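# Clip red and black test leads onto their strips

## Task

Attach every lead's clip firmly onto the exposed metal of the matching strip (the red lead's clip on the strip with the red sleeve, the black lead's clip on the strip with the black sleeve), keep the strips unbent, and leave both leads still plugged in.

## Robot and tools

Robot: two Doosan M1013 arms, left_arm and right_arm, each carrying a Robotiq 140 two-finger gripper whose fingers can fold at a hinge. In the scene frame the left base sits at (-0.071, +0.517, 0) m with quat_wxyz (+1.000, 0, 0, +0.016) and the right base at (+0.078, -0.479, 0) m with quat_wxyz (+1.000, 0, 0, -0.002). A two-camera stand is bolted behind the arms.

Frames: the scene frame has its origin at table-top height halfway between the nominal bases, +z up, +x out over the table, and left_arm on the +y side. Image left and right do not match arm names. Hand positions, quaternions, velocities, targets and wrist-camera poses are all in that arm's own base frame. Fixed cameras and the table use the scene frame. On the gripper, +z points along the fingers and the fingers open and close along y. end_effector_position is the spot between the pads when they are shut. Fingertips extend about 33 mm past it at pad gaps up to 40 mm, and only about 9 mm when fully open.

The 20-number row (used by execute_actions and move): one flat list covering both arms. Numbers 1-10 are left_arm: x, y, z (metres, an absolute place in the left base frame), qw, qx, qy, qz (absolute orientation, w first), then gripper position, force_limit, speed. Numbers 11-20 are the same ten for right_arm in its base frame. The three gripper numbers each lie in [-1, 1]. position: +1 fully open (140 mm), about -0.8 pads touching, -1 closes until blocked. force_limit at speed -1 gives roughly 14 N (-1), 40 N (0), 58 N (+1); faster closing squeezes much harder. speed: pad gap changes about 30 mm/s at -1, 140 at 0, 250 at +1. Both start at +1. Always send the full row even if one arm stays put; for a resting arm repeat the exact pose from the last result before it began resting and its gripper numbers (a 0 is a real command).

execute_actions(actions, cameras): actions is a list of actions; each action is up to 15 rows, one per 1/30 s step, the last row held to fill 15 steps (0.5 s per action). A target more than 0.6 m from the gripper along any of its axes gets the action refused. Each step the controller clips the command to 70 mm and 16 degrees from the measured pose, so the arm may fall short; the result's Hand target shows where it was actually sent, and you send the rest next. Keep sending one fixed quaternion to hold orientation. Images arrive only with an empty actions list or a cameras request (names, ["all"], or []).

move(target, speed, blend, stop_force, zero, blocking, cameras): target is one row or a list of up to 15 rows; each gripper follows a straight line to the absolute pose. speed is path top speed in m/s, 0.002 to 2 (default 0.25), turning up to twice that in rad/s; one value or one per target. blend in metres rounds corners in a list (0 = stop at each). stop_force, 10 to 80 N for both arms, ends an arm's path once push against its travel exceeds it; use it only slowly, not with turning grippers, and omit it when backing off a contact. zero (default true) re-zeroes force before the move. blocking=false returns after about 0.5 s while the move continues (not with stop_force). Moves cap at 10 s, do not avoid obstacles, and lag or overshoot when fast. Keep paths away from an arm's own base. The result adds a move: line with the ending (done, off_target, moving, held, fault) and limits (paced = pose clipped, held = steps withheld).

wait(seconds 0 to 10) lets time pass with last commands held. stop brakes a running move; fingers keep going. zoom_image(camera, region [x0, y0, x1, y1], each side at most 504 px) enlarges a region of the latest image; cameras are cam_head_left, cam_head_right, cam_high, cam_low, cam_left_wrist, cam_right_wrist, all 896x504. clear_fault(arm) clears a reported torque or force fault. read_manual gives licence texts only. finished_scene(scene) ends the current scene given its number; make no further call in that reply.

Reading results: object_status 0 moving, 1 blocked while opening, 2 blocked while closing (a grip), 3 reached target or pads met (maybe holding nothing). position_measured is in counts: 3 open, about 75 = 100 mm, 139 = 60 mm, 200 = 20 mm, 230 pads meet. To grip harder raise force_limit and nudge position between -1 and -0.98. Grip near the fingertip quarter of the pads; deeper grips can fold the fingers and slip, and fingertips pushed into a surface fold easily. Joint torques, External joint torques (no reading = unknown), and Flange force (gripper x y z, noisy) reveal contacts. Joint velocities may read within noise. Step readings list some positions during actions.

Avoid: dropping or releasing moving parts, anything leaving the table, hard hits or pushes, bending the strips, pulling out the plugs, and any contact or pressure between the two arms (including one gripper closing on the other's fingers). A force of 144 N on an arm or contact torque at the joint limits (waist and shoulder 299, elbow 140, wrist joints 39.6 N m) stops that arm until clear_fault; even light pushing past a firm contact can do this. Stretched arms or long loads heat motors (MOTOR HOT, then an OVER-TEMPERATURE stop of 30 to 60 s).

Each tool is called after "Emit:" as name([rows], argument=value, ...), one row to a line, values as JSON.

## Session

Emit:
execute_actions(actions=[])

Scene clock: 0.00 s.
left_arm: end_effector_position=(+0.4804, -0.3512, +0.3812) position_measured=3 object_status=3 end_effector_quat_wxyz=(+0.219, +0.590, -0.639, +0.442) | right_arm: end_effector_position=(+0.5739, -0.4251, +0.2190) position_measured=3 object_status=3 end_effector_quat_wxyz=(+0.093, +0.524, -0.510, +0.676)
Joint positions: left_arm=[-0.275 -0.181 2.138 -1.176 0.908 3.598] | right_arm=[-0.501 0.275 2.433 0.46 -1.107 2.018]
Joint velocities: within noise
Joint torques (N m): no reading
External joint torques (N m): no reading
Flange force (N): no reading
Hand target: left_arm +0.4804, -0.3512, +0.3812; +0.219, +0.590, -0.639, +0.442 | right_arm +0.5739, -0.4251, +0.2190; +0.093, +0.524, -0.510, +0.676
Tool commands: left_gripper/position=+1.0 left_gripper/force_limit=+1.0 left_gripper/speed=+1.0 right_gripper/position=+1.0 right_gripper/force_limit=+1.0 right_gripper/speed=+1.0

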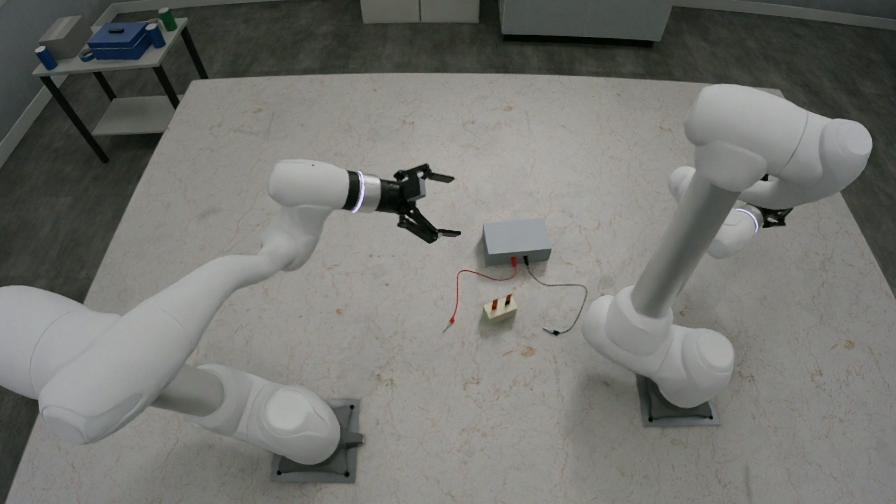

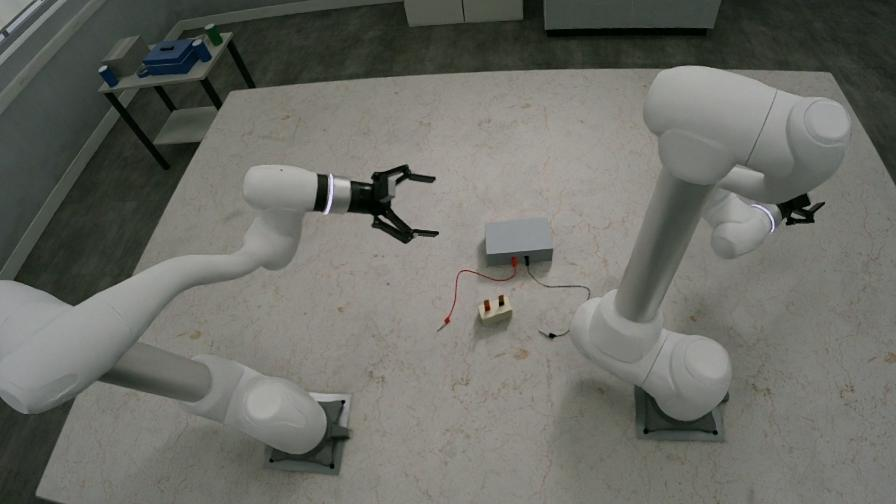

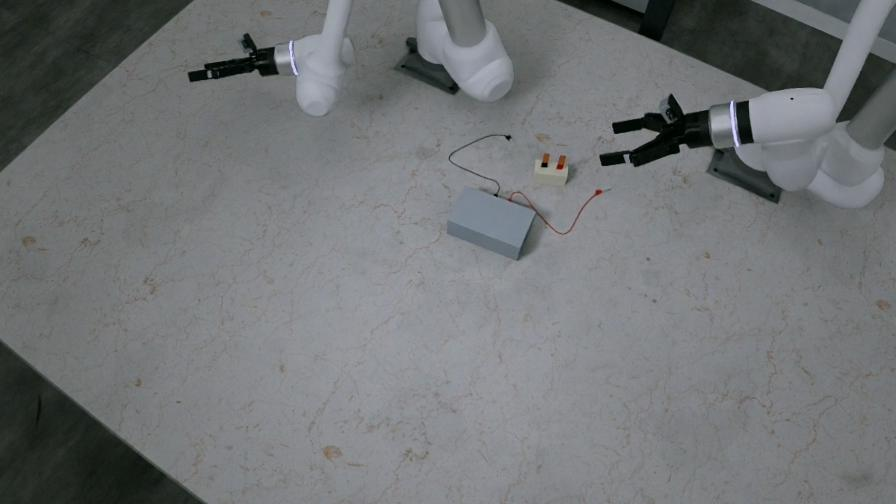

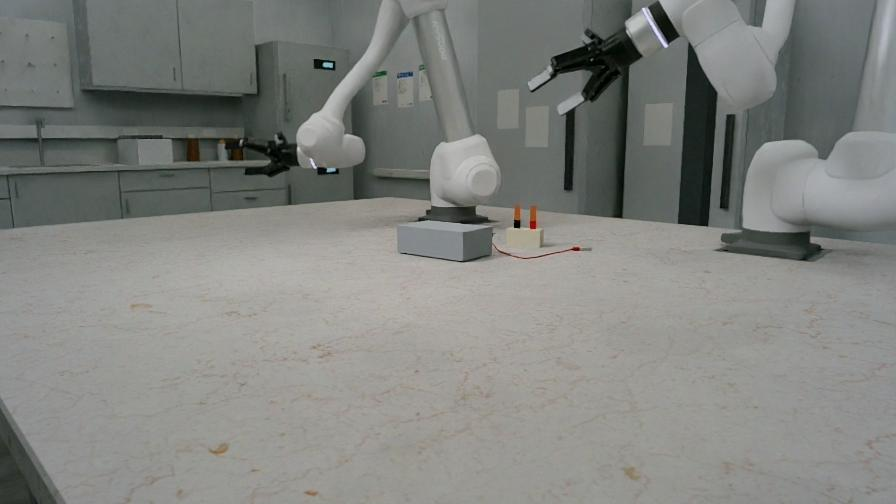

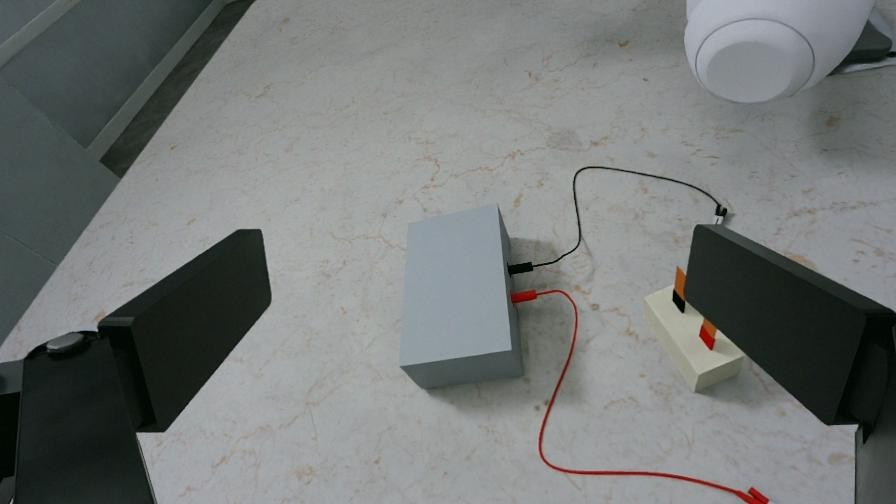

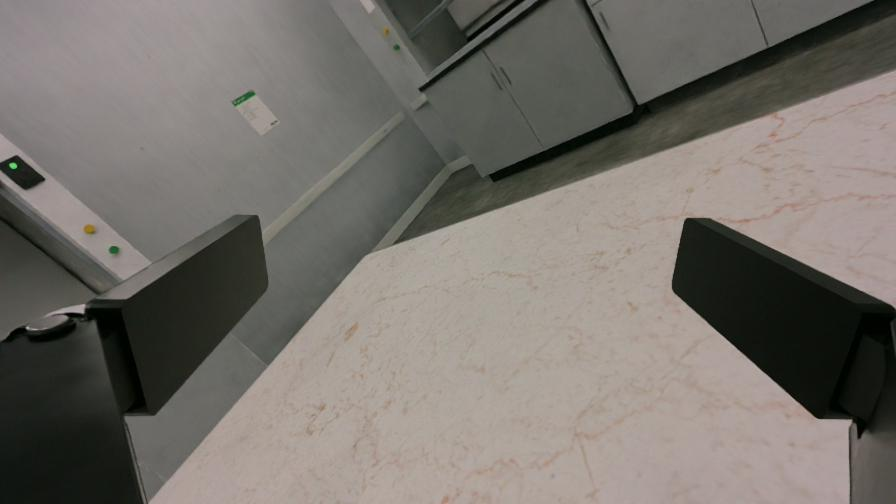

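Emit:
zoom_image(camera="cam_left_wrist", region=[600, 180, 860, 504])

Emit:
zoom_image(camera="cam_head_left", region=[420, 210, 620, 350])

Emit:
zoom_image(camera="cam_high", region=[430, 110, 650, 270])

Emit:
zoom_image(camera="cam_low", region=[380, 190, 620, 280])

Emit:
zoom_image(camera="cam_head_right", region=[420, 210, 620, 350])

Scaled by 1.556 from the camera's 896x504 image, which has a finer 1280x720 frame.

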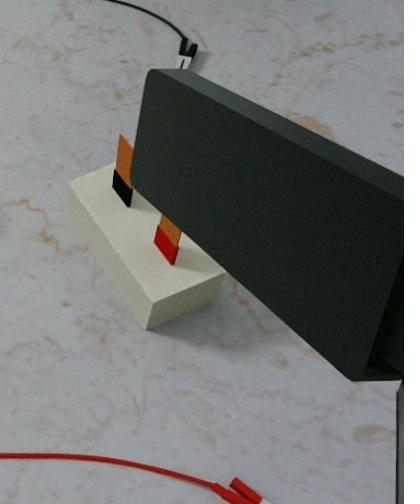

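Scaled by 2.520 from the camera's 896x504 image, which has a finer 1280x720 frame.

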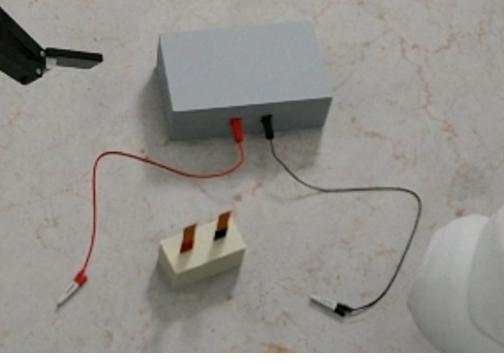

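Scaled by 2.291 from the camera's 896x504 image, which has a finer 1280x720 frame.

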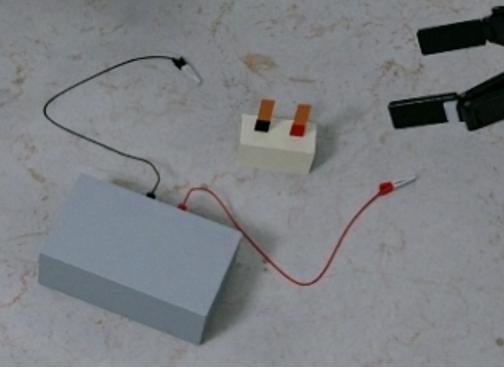

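Scaled by 2.100 from the camera's 896x504 image, which has a finer 1280x720 frame.

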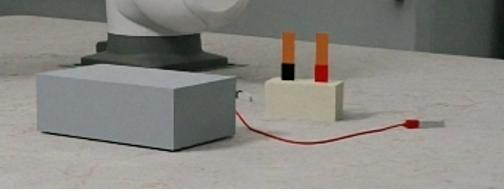

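Scaled by 2.520 from the camera's 896x504 image, which has a finer 1280x720 frame.

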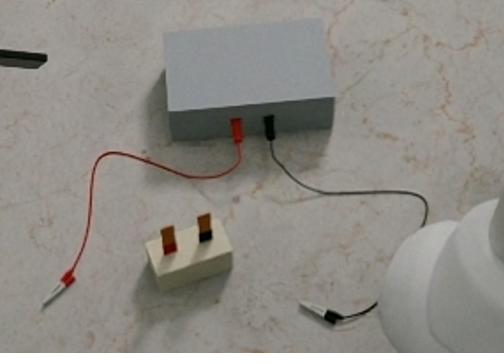

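Emit:
move(target=[0.338, -0.40, 0.22, 0, 0.6947, -0.7193, 0, 1, 1, 1, 0.42, 0.0, 0.36, 0, 0.7071, -0.7071, 0, 1, 1, 1], speed=0.3, cameras=["all"])

Scene clock: 10.43 s.
left_arm: end_effector_position=(+0.3380, -0.4000, +0.2200) position_measured=3 object_status=3 end_effector_quat_wxyz=(+0.000, +0.695, -0.719, +0.000) | right_arm: end_effector_position=(+0.4200, +0.0000, +0.3600) position_measured=3 object_status=3 end_effector_quat_wxyz=(+0.000, +0.707, -0.707, +0.000)
Joint positions: left_arm=[-0.935 0.014 1.961 0 1.166 2.241] | right_arm=[-0.082 -0.222 1.909 3.142 -1.455 -0.082]
Joint torques (N m): left_arm=[1.11 -46.38 -37.66 4.3 -0.2 -0.39] | right_arm=[-1.89 -19.96 -40.62 -4.16 0.3 0.43]
External joint torques (N m): left_arm=[-0.96 6.39 -0.74 -0.41 0.16 0.39] | right_arm=[1.88 1.48 -0.46 -0.1 -0.3 -0.43]
Flange force (N): left_arm=[9.2 -6.9 3.2] | right_arm=[-3.5 -3.3 -1.0]
Hand target: left_arm +0.3380, -0.4000, +0.2200; +0.000, +0.695, -0.719, +0.000 | right_arm +0.4200, +0.0000, +0.3600; +0.000, +0.707, -0.707, +0.000
Off the commanded pose: left_arm 0.000 m, 0 deg | right_arm 0.000 m, 0 deg.
move: done; limits=paced

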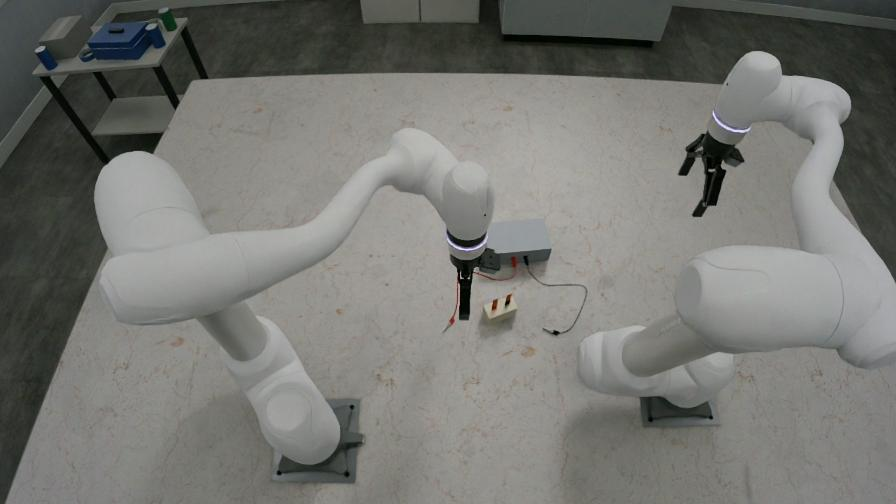

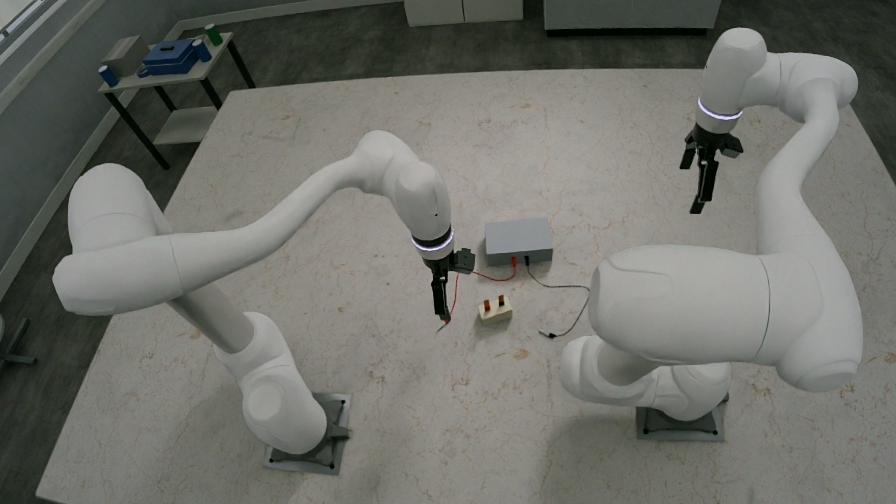

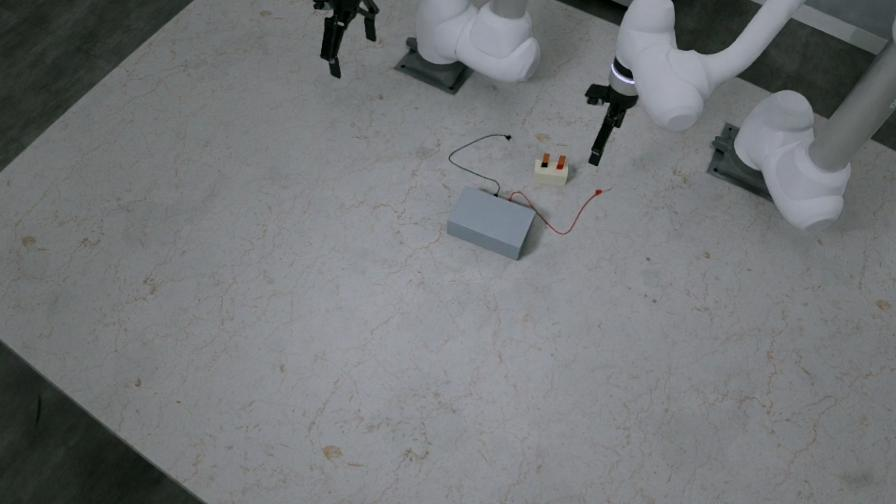

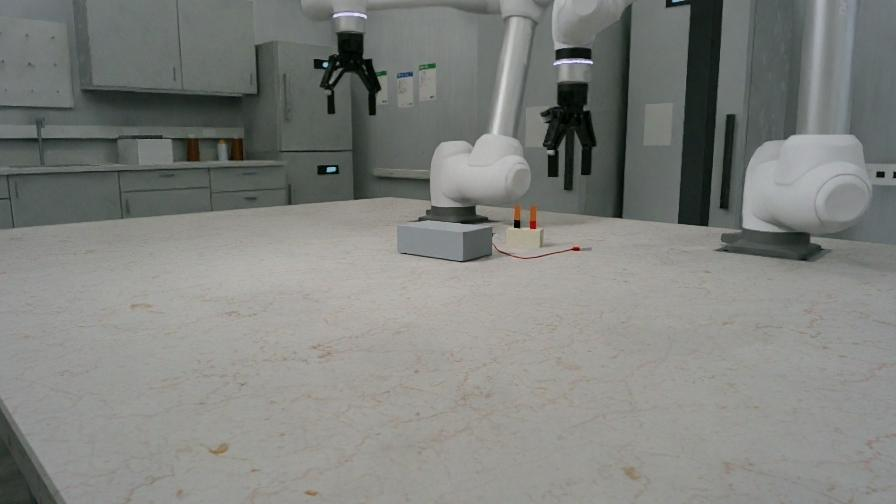

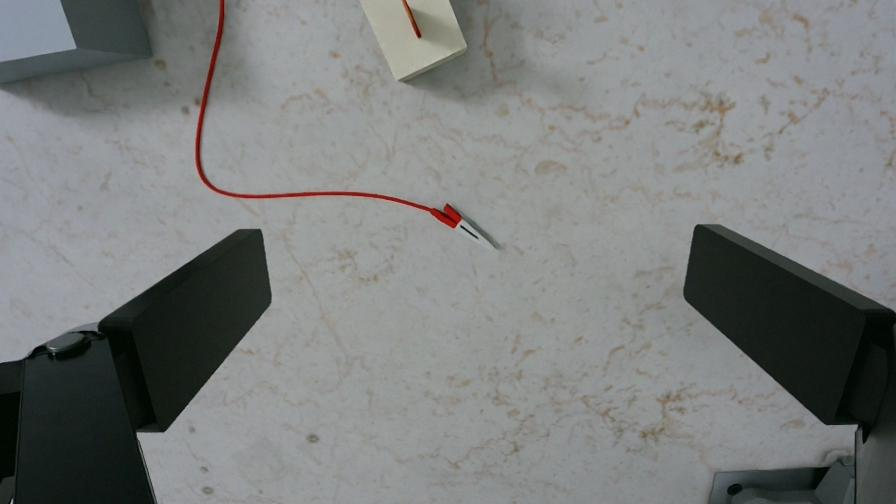

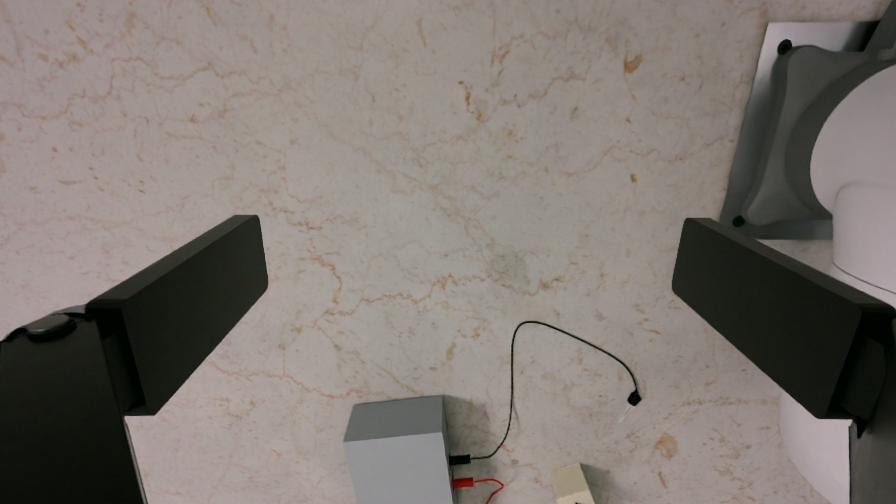

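Emit:
zoom_image(camera="cam_left_wrist", region=[420, 190, 520, 260])

Emit:
zoom_image(camera="cam_right_wrist", region=[540, 360, 680, 504])

Emit:
zoom_image(camera="cam_left_wrist", region=[340, 0, 500, 100])

Scaled by 5.040 from the camera's 896x504 image, which has a finer 1280x720 frame.

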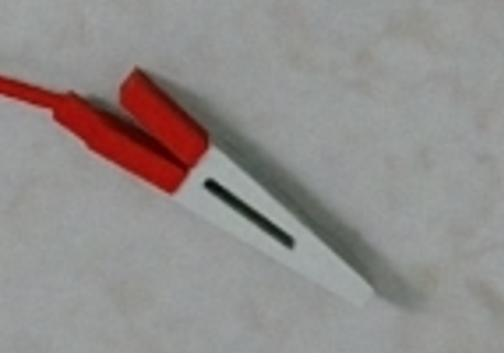

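Scaled by 3.500 from the camera's 896x504 image, which has a finer 1280x720 frame.

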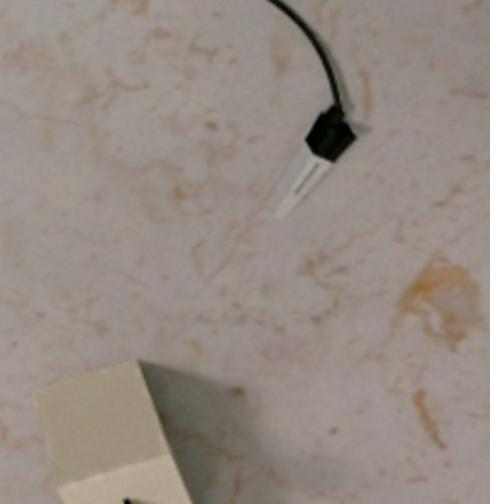

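Scaled by 3.150 from the camera's 896x504 image, which has a finer 1280x720 frame.

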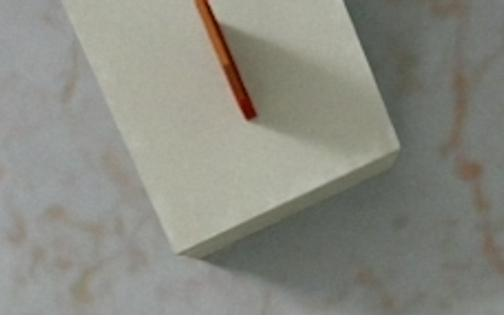

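Emit:
move(target=[0.30, -0.31, 0.08, 0, 0.6947, -0.7193, 0, -1, -1, 0, 0.25, 0.22, 0.08, 0, 0.7071, -0.7071, 0, -1, -1, 0], speed=0.3, cameras=["all"])

Scene clock: 15.67 s.
left_arm: end_effector_position=(+0.3000, -0.3100, +0.0800) position_measured=233 object_status=3 end_effector_quat_wxyz=(+0.000, +0.695, -0.719, +0.000) | right_arm: end_effector_position=(+0.2500, +0.2200, +0.0800) position_measured=233 object_status=3 end_effector_quat_wxyz=(+0.000, +0.707, -0.707, +0.000)
Joint positions: left_arm=[-0.882 0.004 2.267 0 0.871 2.295] | right_arm=[0.618 -0.168 2.418 3.142 -0.891 0.618]
Joint torques (N m): left_arm=[0.72 -37.98 -31.41 3.48 -0.11 -0.34] | right_arm=[-1.32 -17.22 -31.65 -3.4 0.36 0.37]
External joint torques (N m): left_arm=[-0.61 5.43 -0.59 -0.23 0.07 0.34] | right_arm=[1.23 2.26 -0.58 0.06 -0.39 -0.37]
Flange force (N): left_arm=[7.2 -6.5 6.6] | right_arm=[-5.4 -2.2 1.8]
Hand target: left_arm +0.3000, -0.3100, +0.0800; +0.000, +0.695, -0.719, +0.000 | right_arm +0.2500, +0.2200, +0.0800; +0.000, +0.707, -0.707, +0.000
Off the commanded pose: left_arm 0.000 m, 0 deg | right_arm 0.000 m, 0 deg.
move: done

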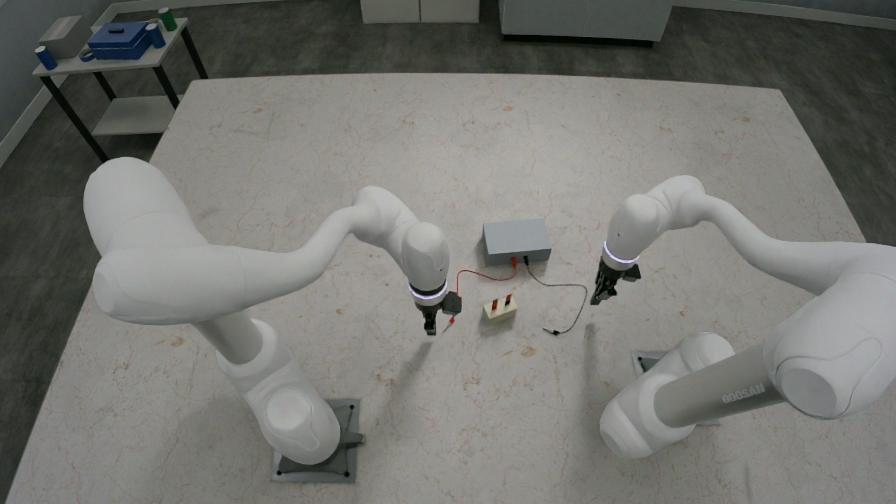

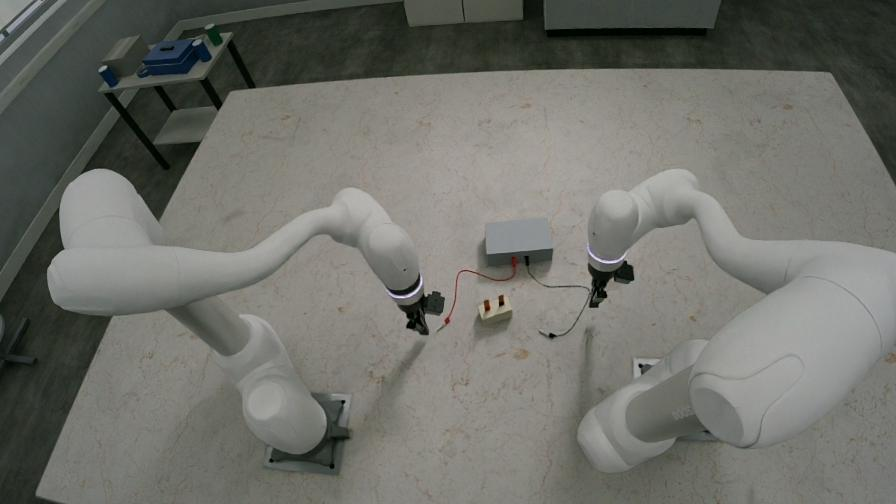

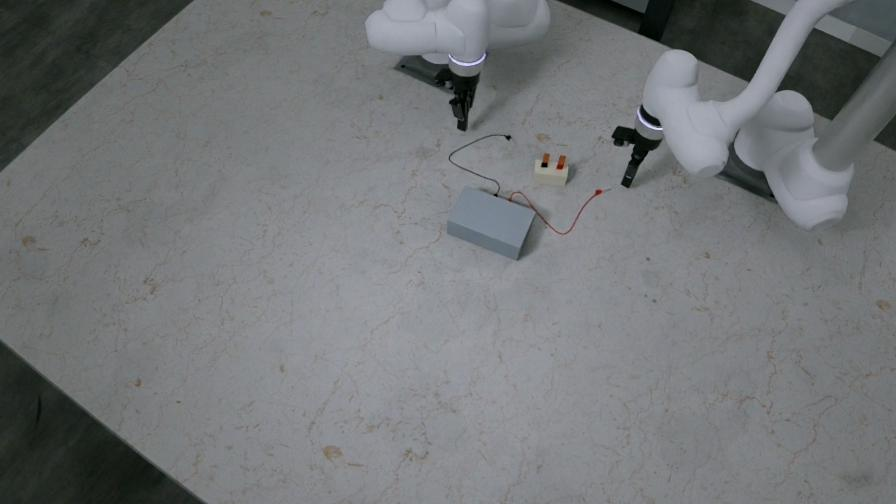

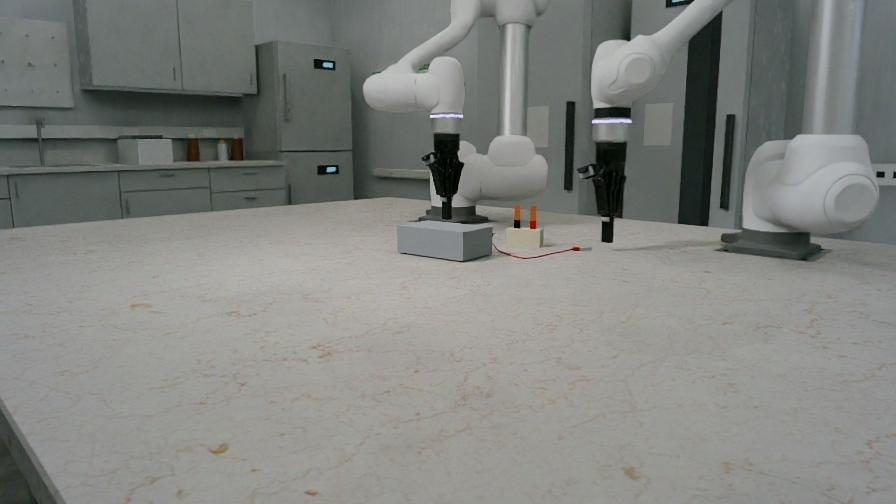

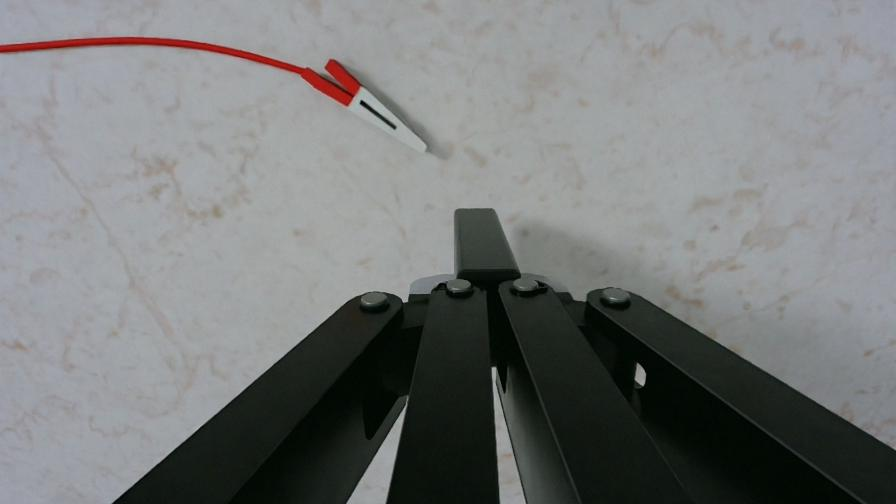

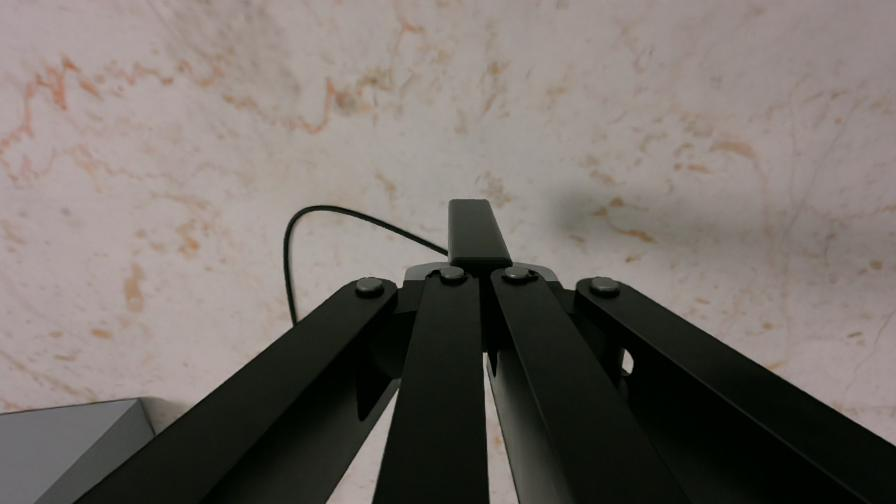

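Emit:
move(target=[0.30, -0.31, 0.020, 0, 0.6947, -0.7193, 0, -1, -1, 0, 0.25, 0.22, 0.020, 0, 0.7071, -0.7071, 0, -1, -1, 0], speed=0.01, stop_force=12, cameras=["cam_left_wrist", "cam_right_wrist"])

Scene clock: 22.10 s.
left_arm: end_effector_position=(+0.3000, -0.3100, +0.0574) position_measured=233 object_status=3 end_effector_quat_wxyz=(+0.000, +0.695, -0.719, +0.000) | right_arm: end_effector_position=(+0.2500, +0.2200, +0.0326) position_measured=233 object_status=3 end_effector_quat_wxyz=(+0.000, +0.707, -0.707, +0.000)
Joint positions: left_arm=[-0.882 0.036 2.288 0 0.818 2.295] | right_arm=[0.618 -0.087 2.468 3.142 -0.761 0.618]
Joint torques (N m): left_arm=[0.93 -19.78 -19.1 3.48 -4.98 -0.41] | right_arm=[-2.92 1.33 -12.99 -3.48 6.79 0.31]
External joint torques (N m): left_arm=[-0.85 -14.48 -11.42 -0.39 4.94 0.41] | right_arm=[2.86 -20.73 -15.58 0.52 -6.81 -0.31]
Flange force (N): left_arm=[-1.7 3.2 -43.3] | right_arm=[3.6 15.6 -73.7]
Hand target: left_arm +0.3000, -0.3100, +0.0574; +0.000, +0.695, -0.719, +0.000 | right_arm +0.2500, +0.2200, +0.0326; +0.000, +0.707, -0.707, +0.000
Off the commanded pose: left_arm 0.037 m, 0 deg | right_arm 0.013 m, 0 deg.
move: contact (left_arm, right_arm)
Images, in order (width x height): cam_left_wrist 896x504, cam_right_wrist 896x504.

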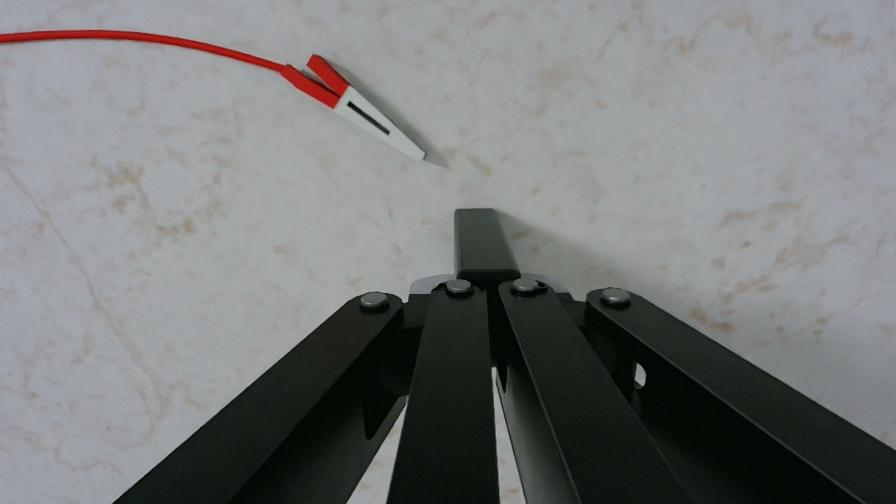

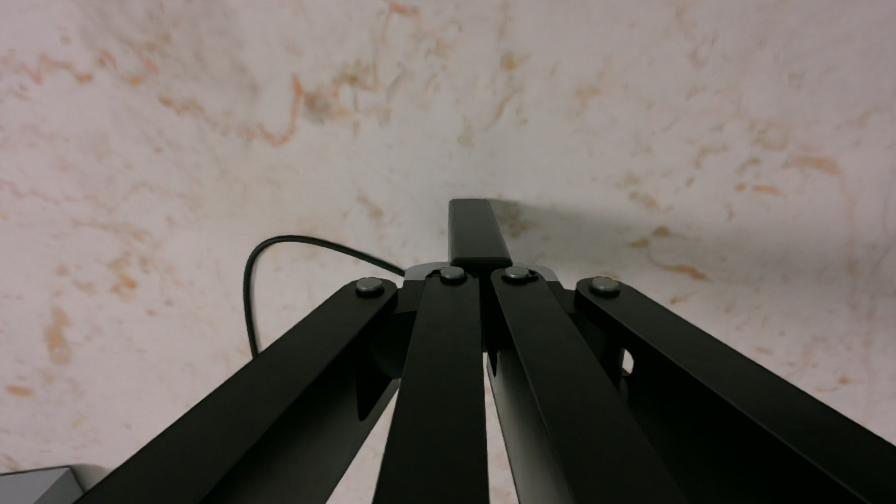

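Emit:
zoom_image(camera="cam_left_wrist", region=[270, 40, 450, 180])

Emit:
move(target=[0.30, -0.31, 0.12, 0, 0.6947, -0.7193, 0, -0.2, -1, 0, 0.25, 0.22, 0.10, 0, 0.7071, -0.7071, 0, -0.2, -1, 0], speed=0.2)

Scaled by 2.800 from the camera's 896x504 image, which has a finer 1280x720 frame.

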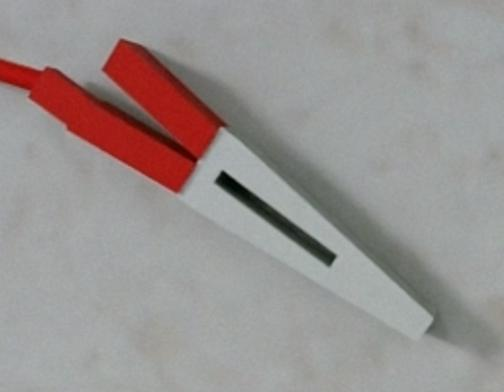

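Scene clock: 23.47 s.
left_arm: end_effector_position=(+0.3000, -0.3100, +0.1200) position_measured=154 object_status=3 end_effector_quat_wxyz=(+0.000, +0.695, -0.719, +0.000) | right_arm: end_effector_position=(+0.2500, +0.2200, +0.1000) position_measured=154 object_status=3 end_effector_quat_wxyz=(+0.000, +0.707, -0.707, +0.000)
Joint positions: left_arm=[-0.882 -0.046 2.225 0 0.963 2.295] | right_arm=[0.618 -0.197 2.395 3.142 -0.944 0.618]
Joint torques (N m): left_arm=[1.05 -35.46 -33.59 3.73 -0.28 -0.29] | right_arm=[-1.71 -15.17 -33.32 -3.61 0.45 0.37]
External joint torques (N m): left_arm=[-0.82 5.79 -0.66 -0.25 0.25 0.29] | right_arm=[1.64 1.93 -0.19 0.14 -0.48 -0.37]
Flange force (N): left_arm=[8.2 -6.8 5.5] | right_arm=[-5.6 -0.6 1.2]
Hand target: left_arm +0.3000, -0.3100, +0.1200; +0.000, +0.695, -0.719, +0.000 | right_arm +0.2500, +0.2200, +0.1000; +0.000, +0.707, -0.707, +0.000
Off the commanded pose: left_arm 0.000 m, 0 deg | right_arm 0.000 m, 0 deg.
move: done

Emit:
move(target=[0.3485, -0.3694, 0.107, 0, 0.9426, -0.3338, 0, -0.325, -1, 0, 0.185, 0.30, 0.12, 0, 0.4695, -0.8829, 0, -0.325, -1, 0], speed=0.2, cameras=["all"])

Scene clock: 29.40 s.
left_arm: end_effector_position=(+0.3485, -0.3694, +0.1070) position_measured=170 object_status=3 end_effector_quat_wxyz=(+0.000, +0.943, -0.334, +0.000) | right_arm: end_effector_position=(+0.1850, +0.3000, +0.1200) position_measured=170 object_status=3 end_effector_quat_wxyz=(+0.000, -0.470, +0.883, +0.000)
Joint positions: left_arm=[-0.882 0.09 2.113 0 0.938 1.369] | right_arm=[0.92 -0.186 2.343 3.142 -0.985 1.513]
Joint torques (N m): left_arm=[1.04 -48.89 -33.15 3.62 -0.11 -0.44] | right_arm=[-2.07 -16.48 -34.03 -3.64 0.37 0.46]
External joint torques (N m): left_arm=[-0.84 5.75 -0.59 -0.17 0.05 0.44] | right_arm=[2 1.28 -0.43 0.1 -0.42 -0.46]
Flange force (N): left_arm=[9.5 2.1 5.7] | right_arm=[-3.1 4.5 0.1]
Hand target: left_arm +0.3485, -0.3694, +0.1070; +0.000, +0.943, -0.334, +0.000 | right_arm +0.1850, +0.3000, +0.1200; +0.000, -0.470, +0.883, +0.000
Off the commanded pose: left_arm 0.000 m, 0 deg | right_arm 0.000 m, 0 deg.
move: done

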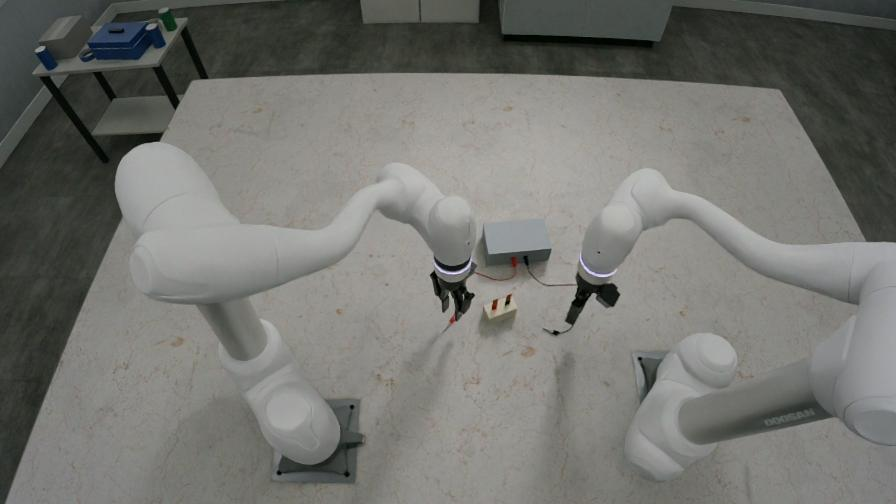

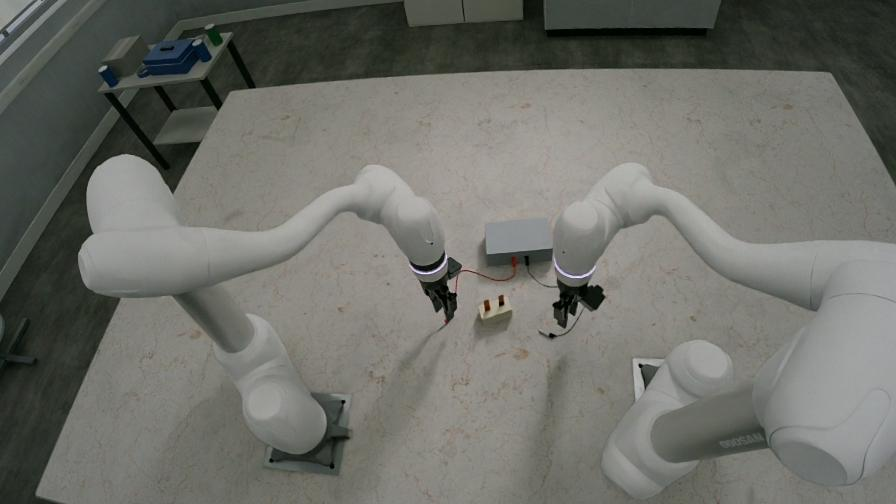

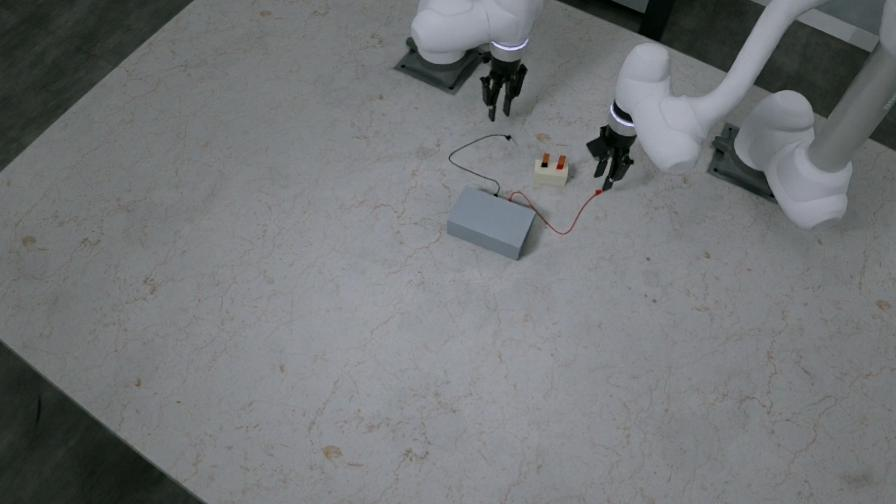

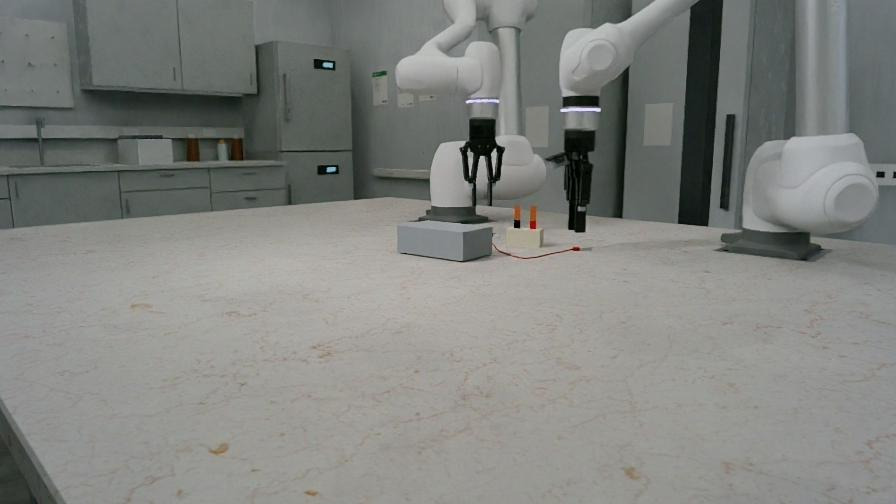

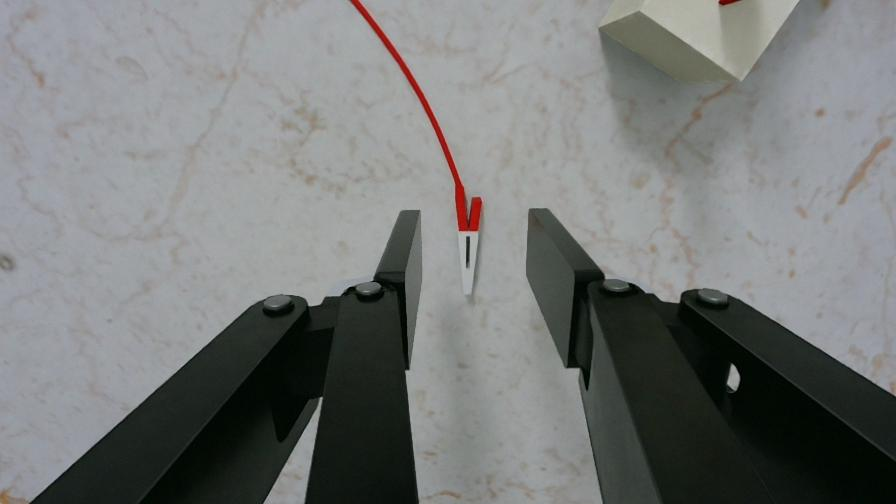

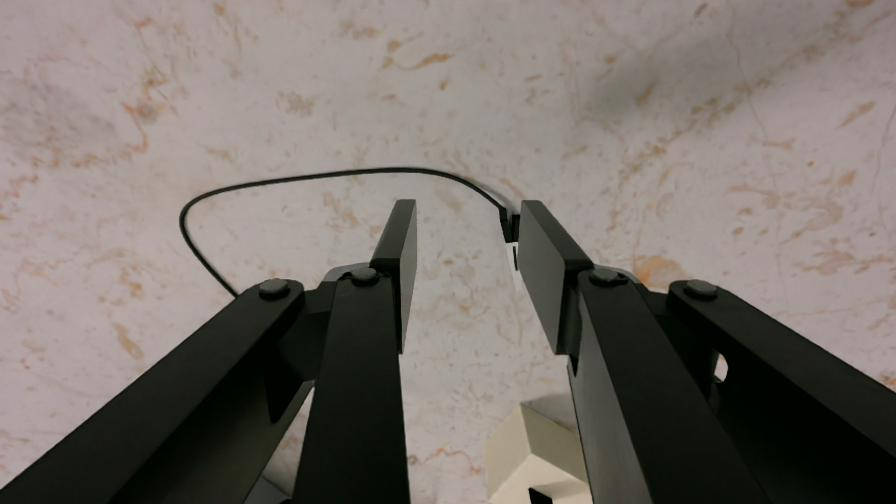

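Emit:
zoom_image(camera="cam_left_wrist", region=[400, 170, 560, 310])

Emit:
zoom_image(camera="cam_right_wrist", region=[400, 160, 600, 310])

Scaled by 3.150 from the camera's 896x504 image, which has a finer 1280x720 frame.

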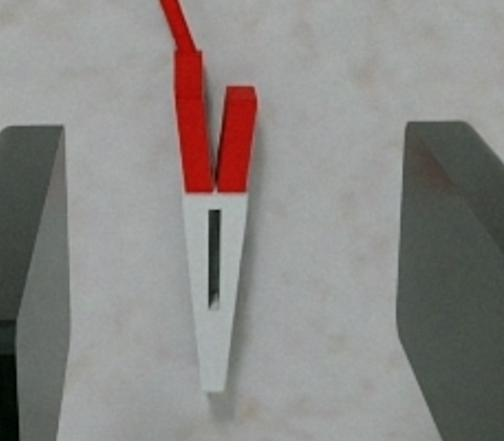

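Scaled by 2.520 from the camera's 896x504 image, which has a finer 1280x720 frame.

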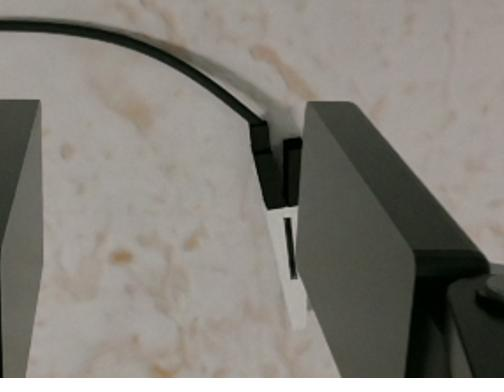

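Emit:
move(target=[0.3485, -0.3694, 0.0600, 0, 0.9426, -0.3338, 0, -0.325, -1, 0, 0.175, 0.335, 0.083, 0, 0.5461, -0.8377, 0, -0.325, -1, 0], speed=0.06, cameras=["cam_left_wrist", "cam_right_wrist"])

Emit:
zoom_image(camera="cam_left_wrist", region=[400, 130, 560, 330])

Emit:
zoom_image(camera="cam_right_wrist", region=[390, 150, 550, 330])

Scene clock: 32.70 s.
left_arm: end_effector_position=(+0.3485, -0.3694, +0.0600) position_measured=170 object_status=3 end_effector_quat_wxyz=(+0.000, +0.943, -0.334, +0.000) | right_arm: end_effector_position=(+0.1750, +0.3349, +0.0830) position_measured=170 object_status=3 end_effector_quat_wxyz=(+0.000, -0.546, +0.838, +0.000)
Joint positions: left_arm=[-0.882 0.147 2.155 0 0.84 1.369] | right_arm=[0.998 -0.09 2.348 3.142 -0.884 1.413]
Joint torques (N m): left_arm=[0.67 -53.1 -30.77 3.33 -0.24 -0.36] | right_arm=[-1.5 -24.8 -31.59 -3.45 0.37 0.17]
External joint torques (N m): left_arm=[-0.42 6.69 -0.39 -0.14 0.19 0.36] | right_arm=[1.38 2.18 -0.43 0.15 -0.41 -0.17]
Flange force (N): left_arm=[10.3 1.5 7.9] | right_arm=[-4.9 2.9 1.6]
Hand target: left_arm +0.3485, -0.3694, +0.0600; +0.000, +0.943, -0.334, +0.000 | right_arm +0.1750, +0.3350, +0.0830; +0.000, -0.546, +0.838, +0.000
Off the commanded pose: left_arm 0.000 m, 0 deg | right_arm 0.000 m, 0 deg.
move: done
Images, in order (width x height): cam_left_wrist 896x504, cam_right_wrist 896x504.

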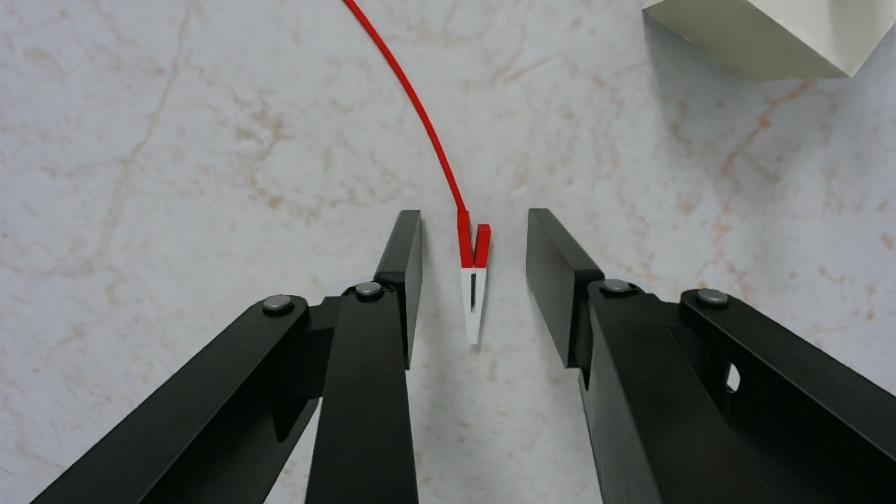

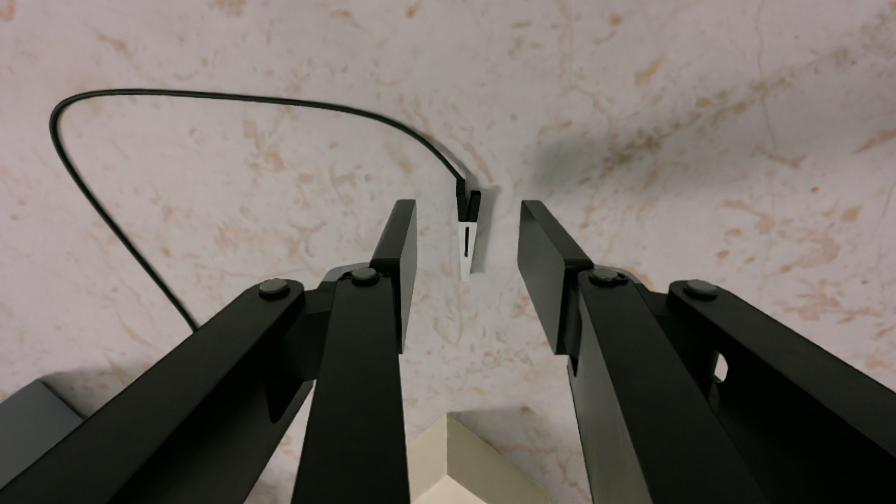

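Scaled by 2.520 from the camera's 896x504 image, which has a finer 1280x720 frame.

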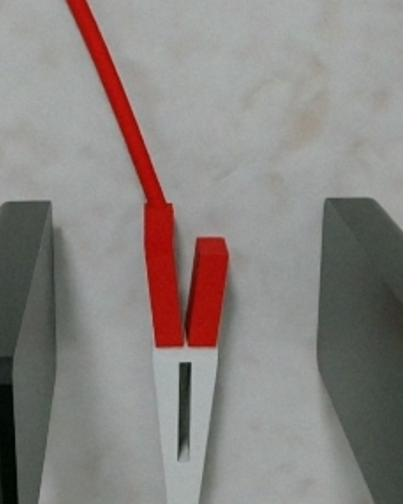

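Scaled by 2.800 from the camera's 896x504 image, which has a finer 1280x720 frame.

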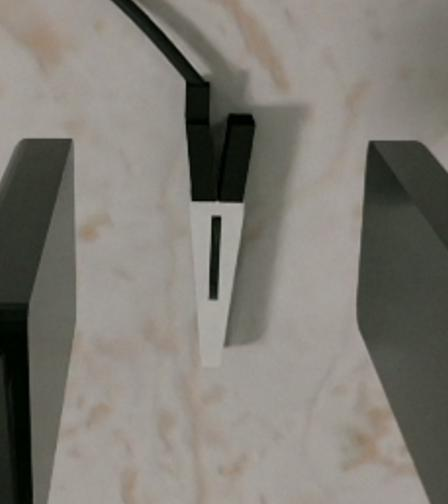

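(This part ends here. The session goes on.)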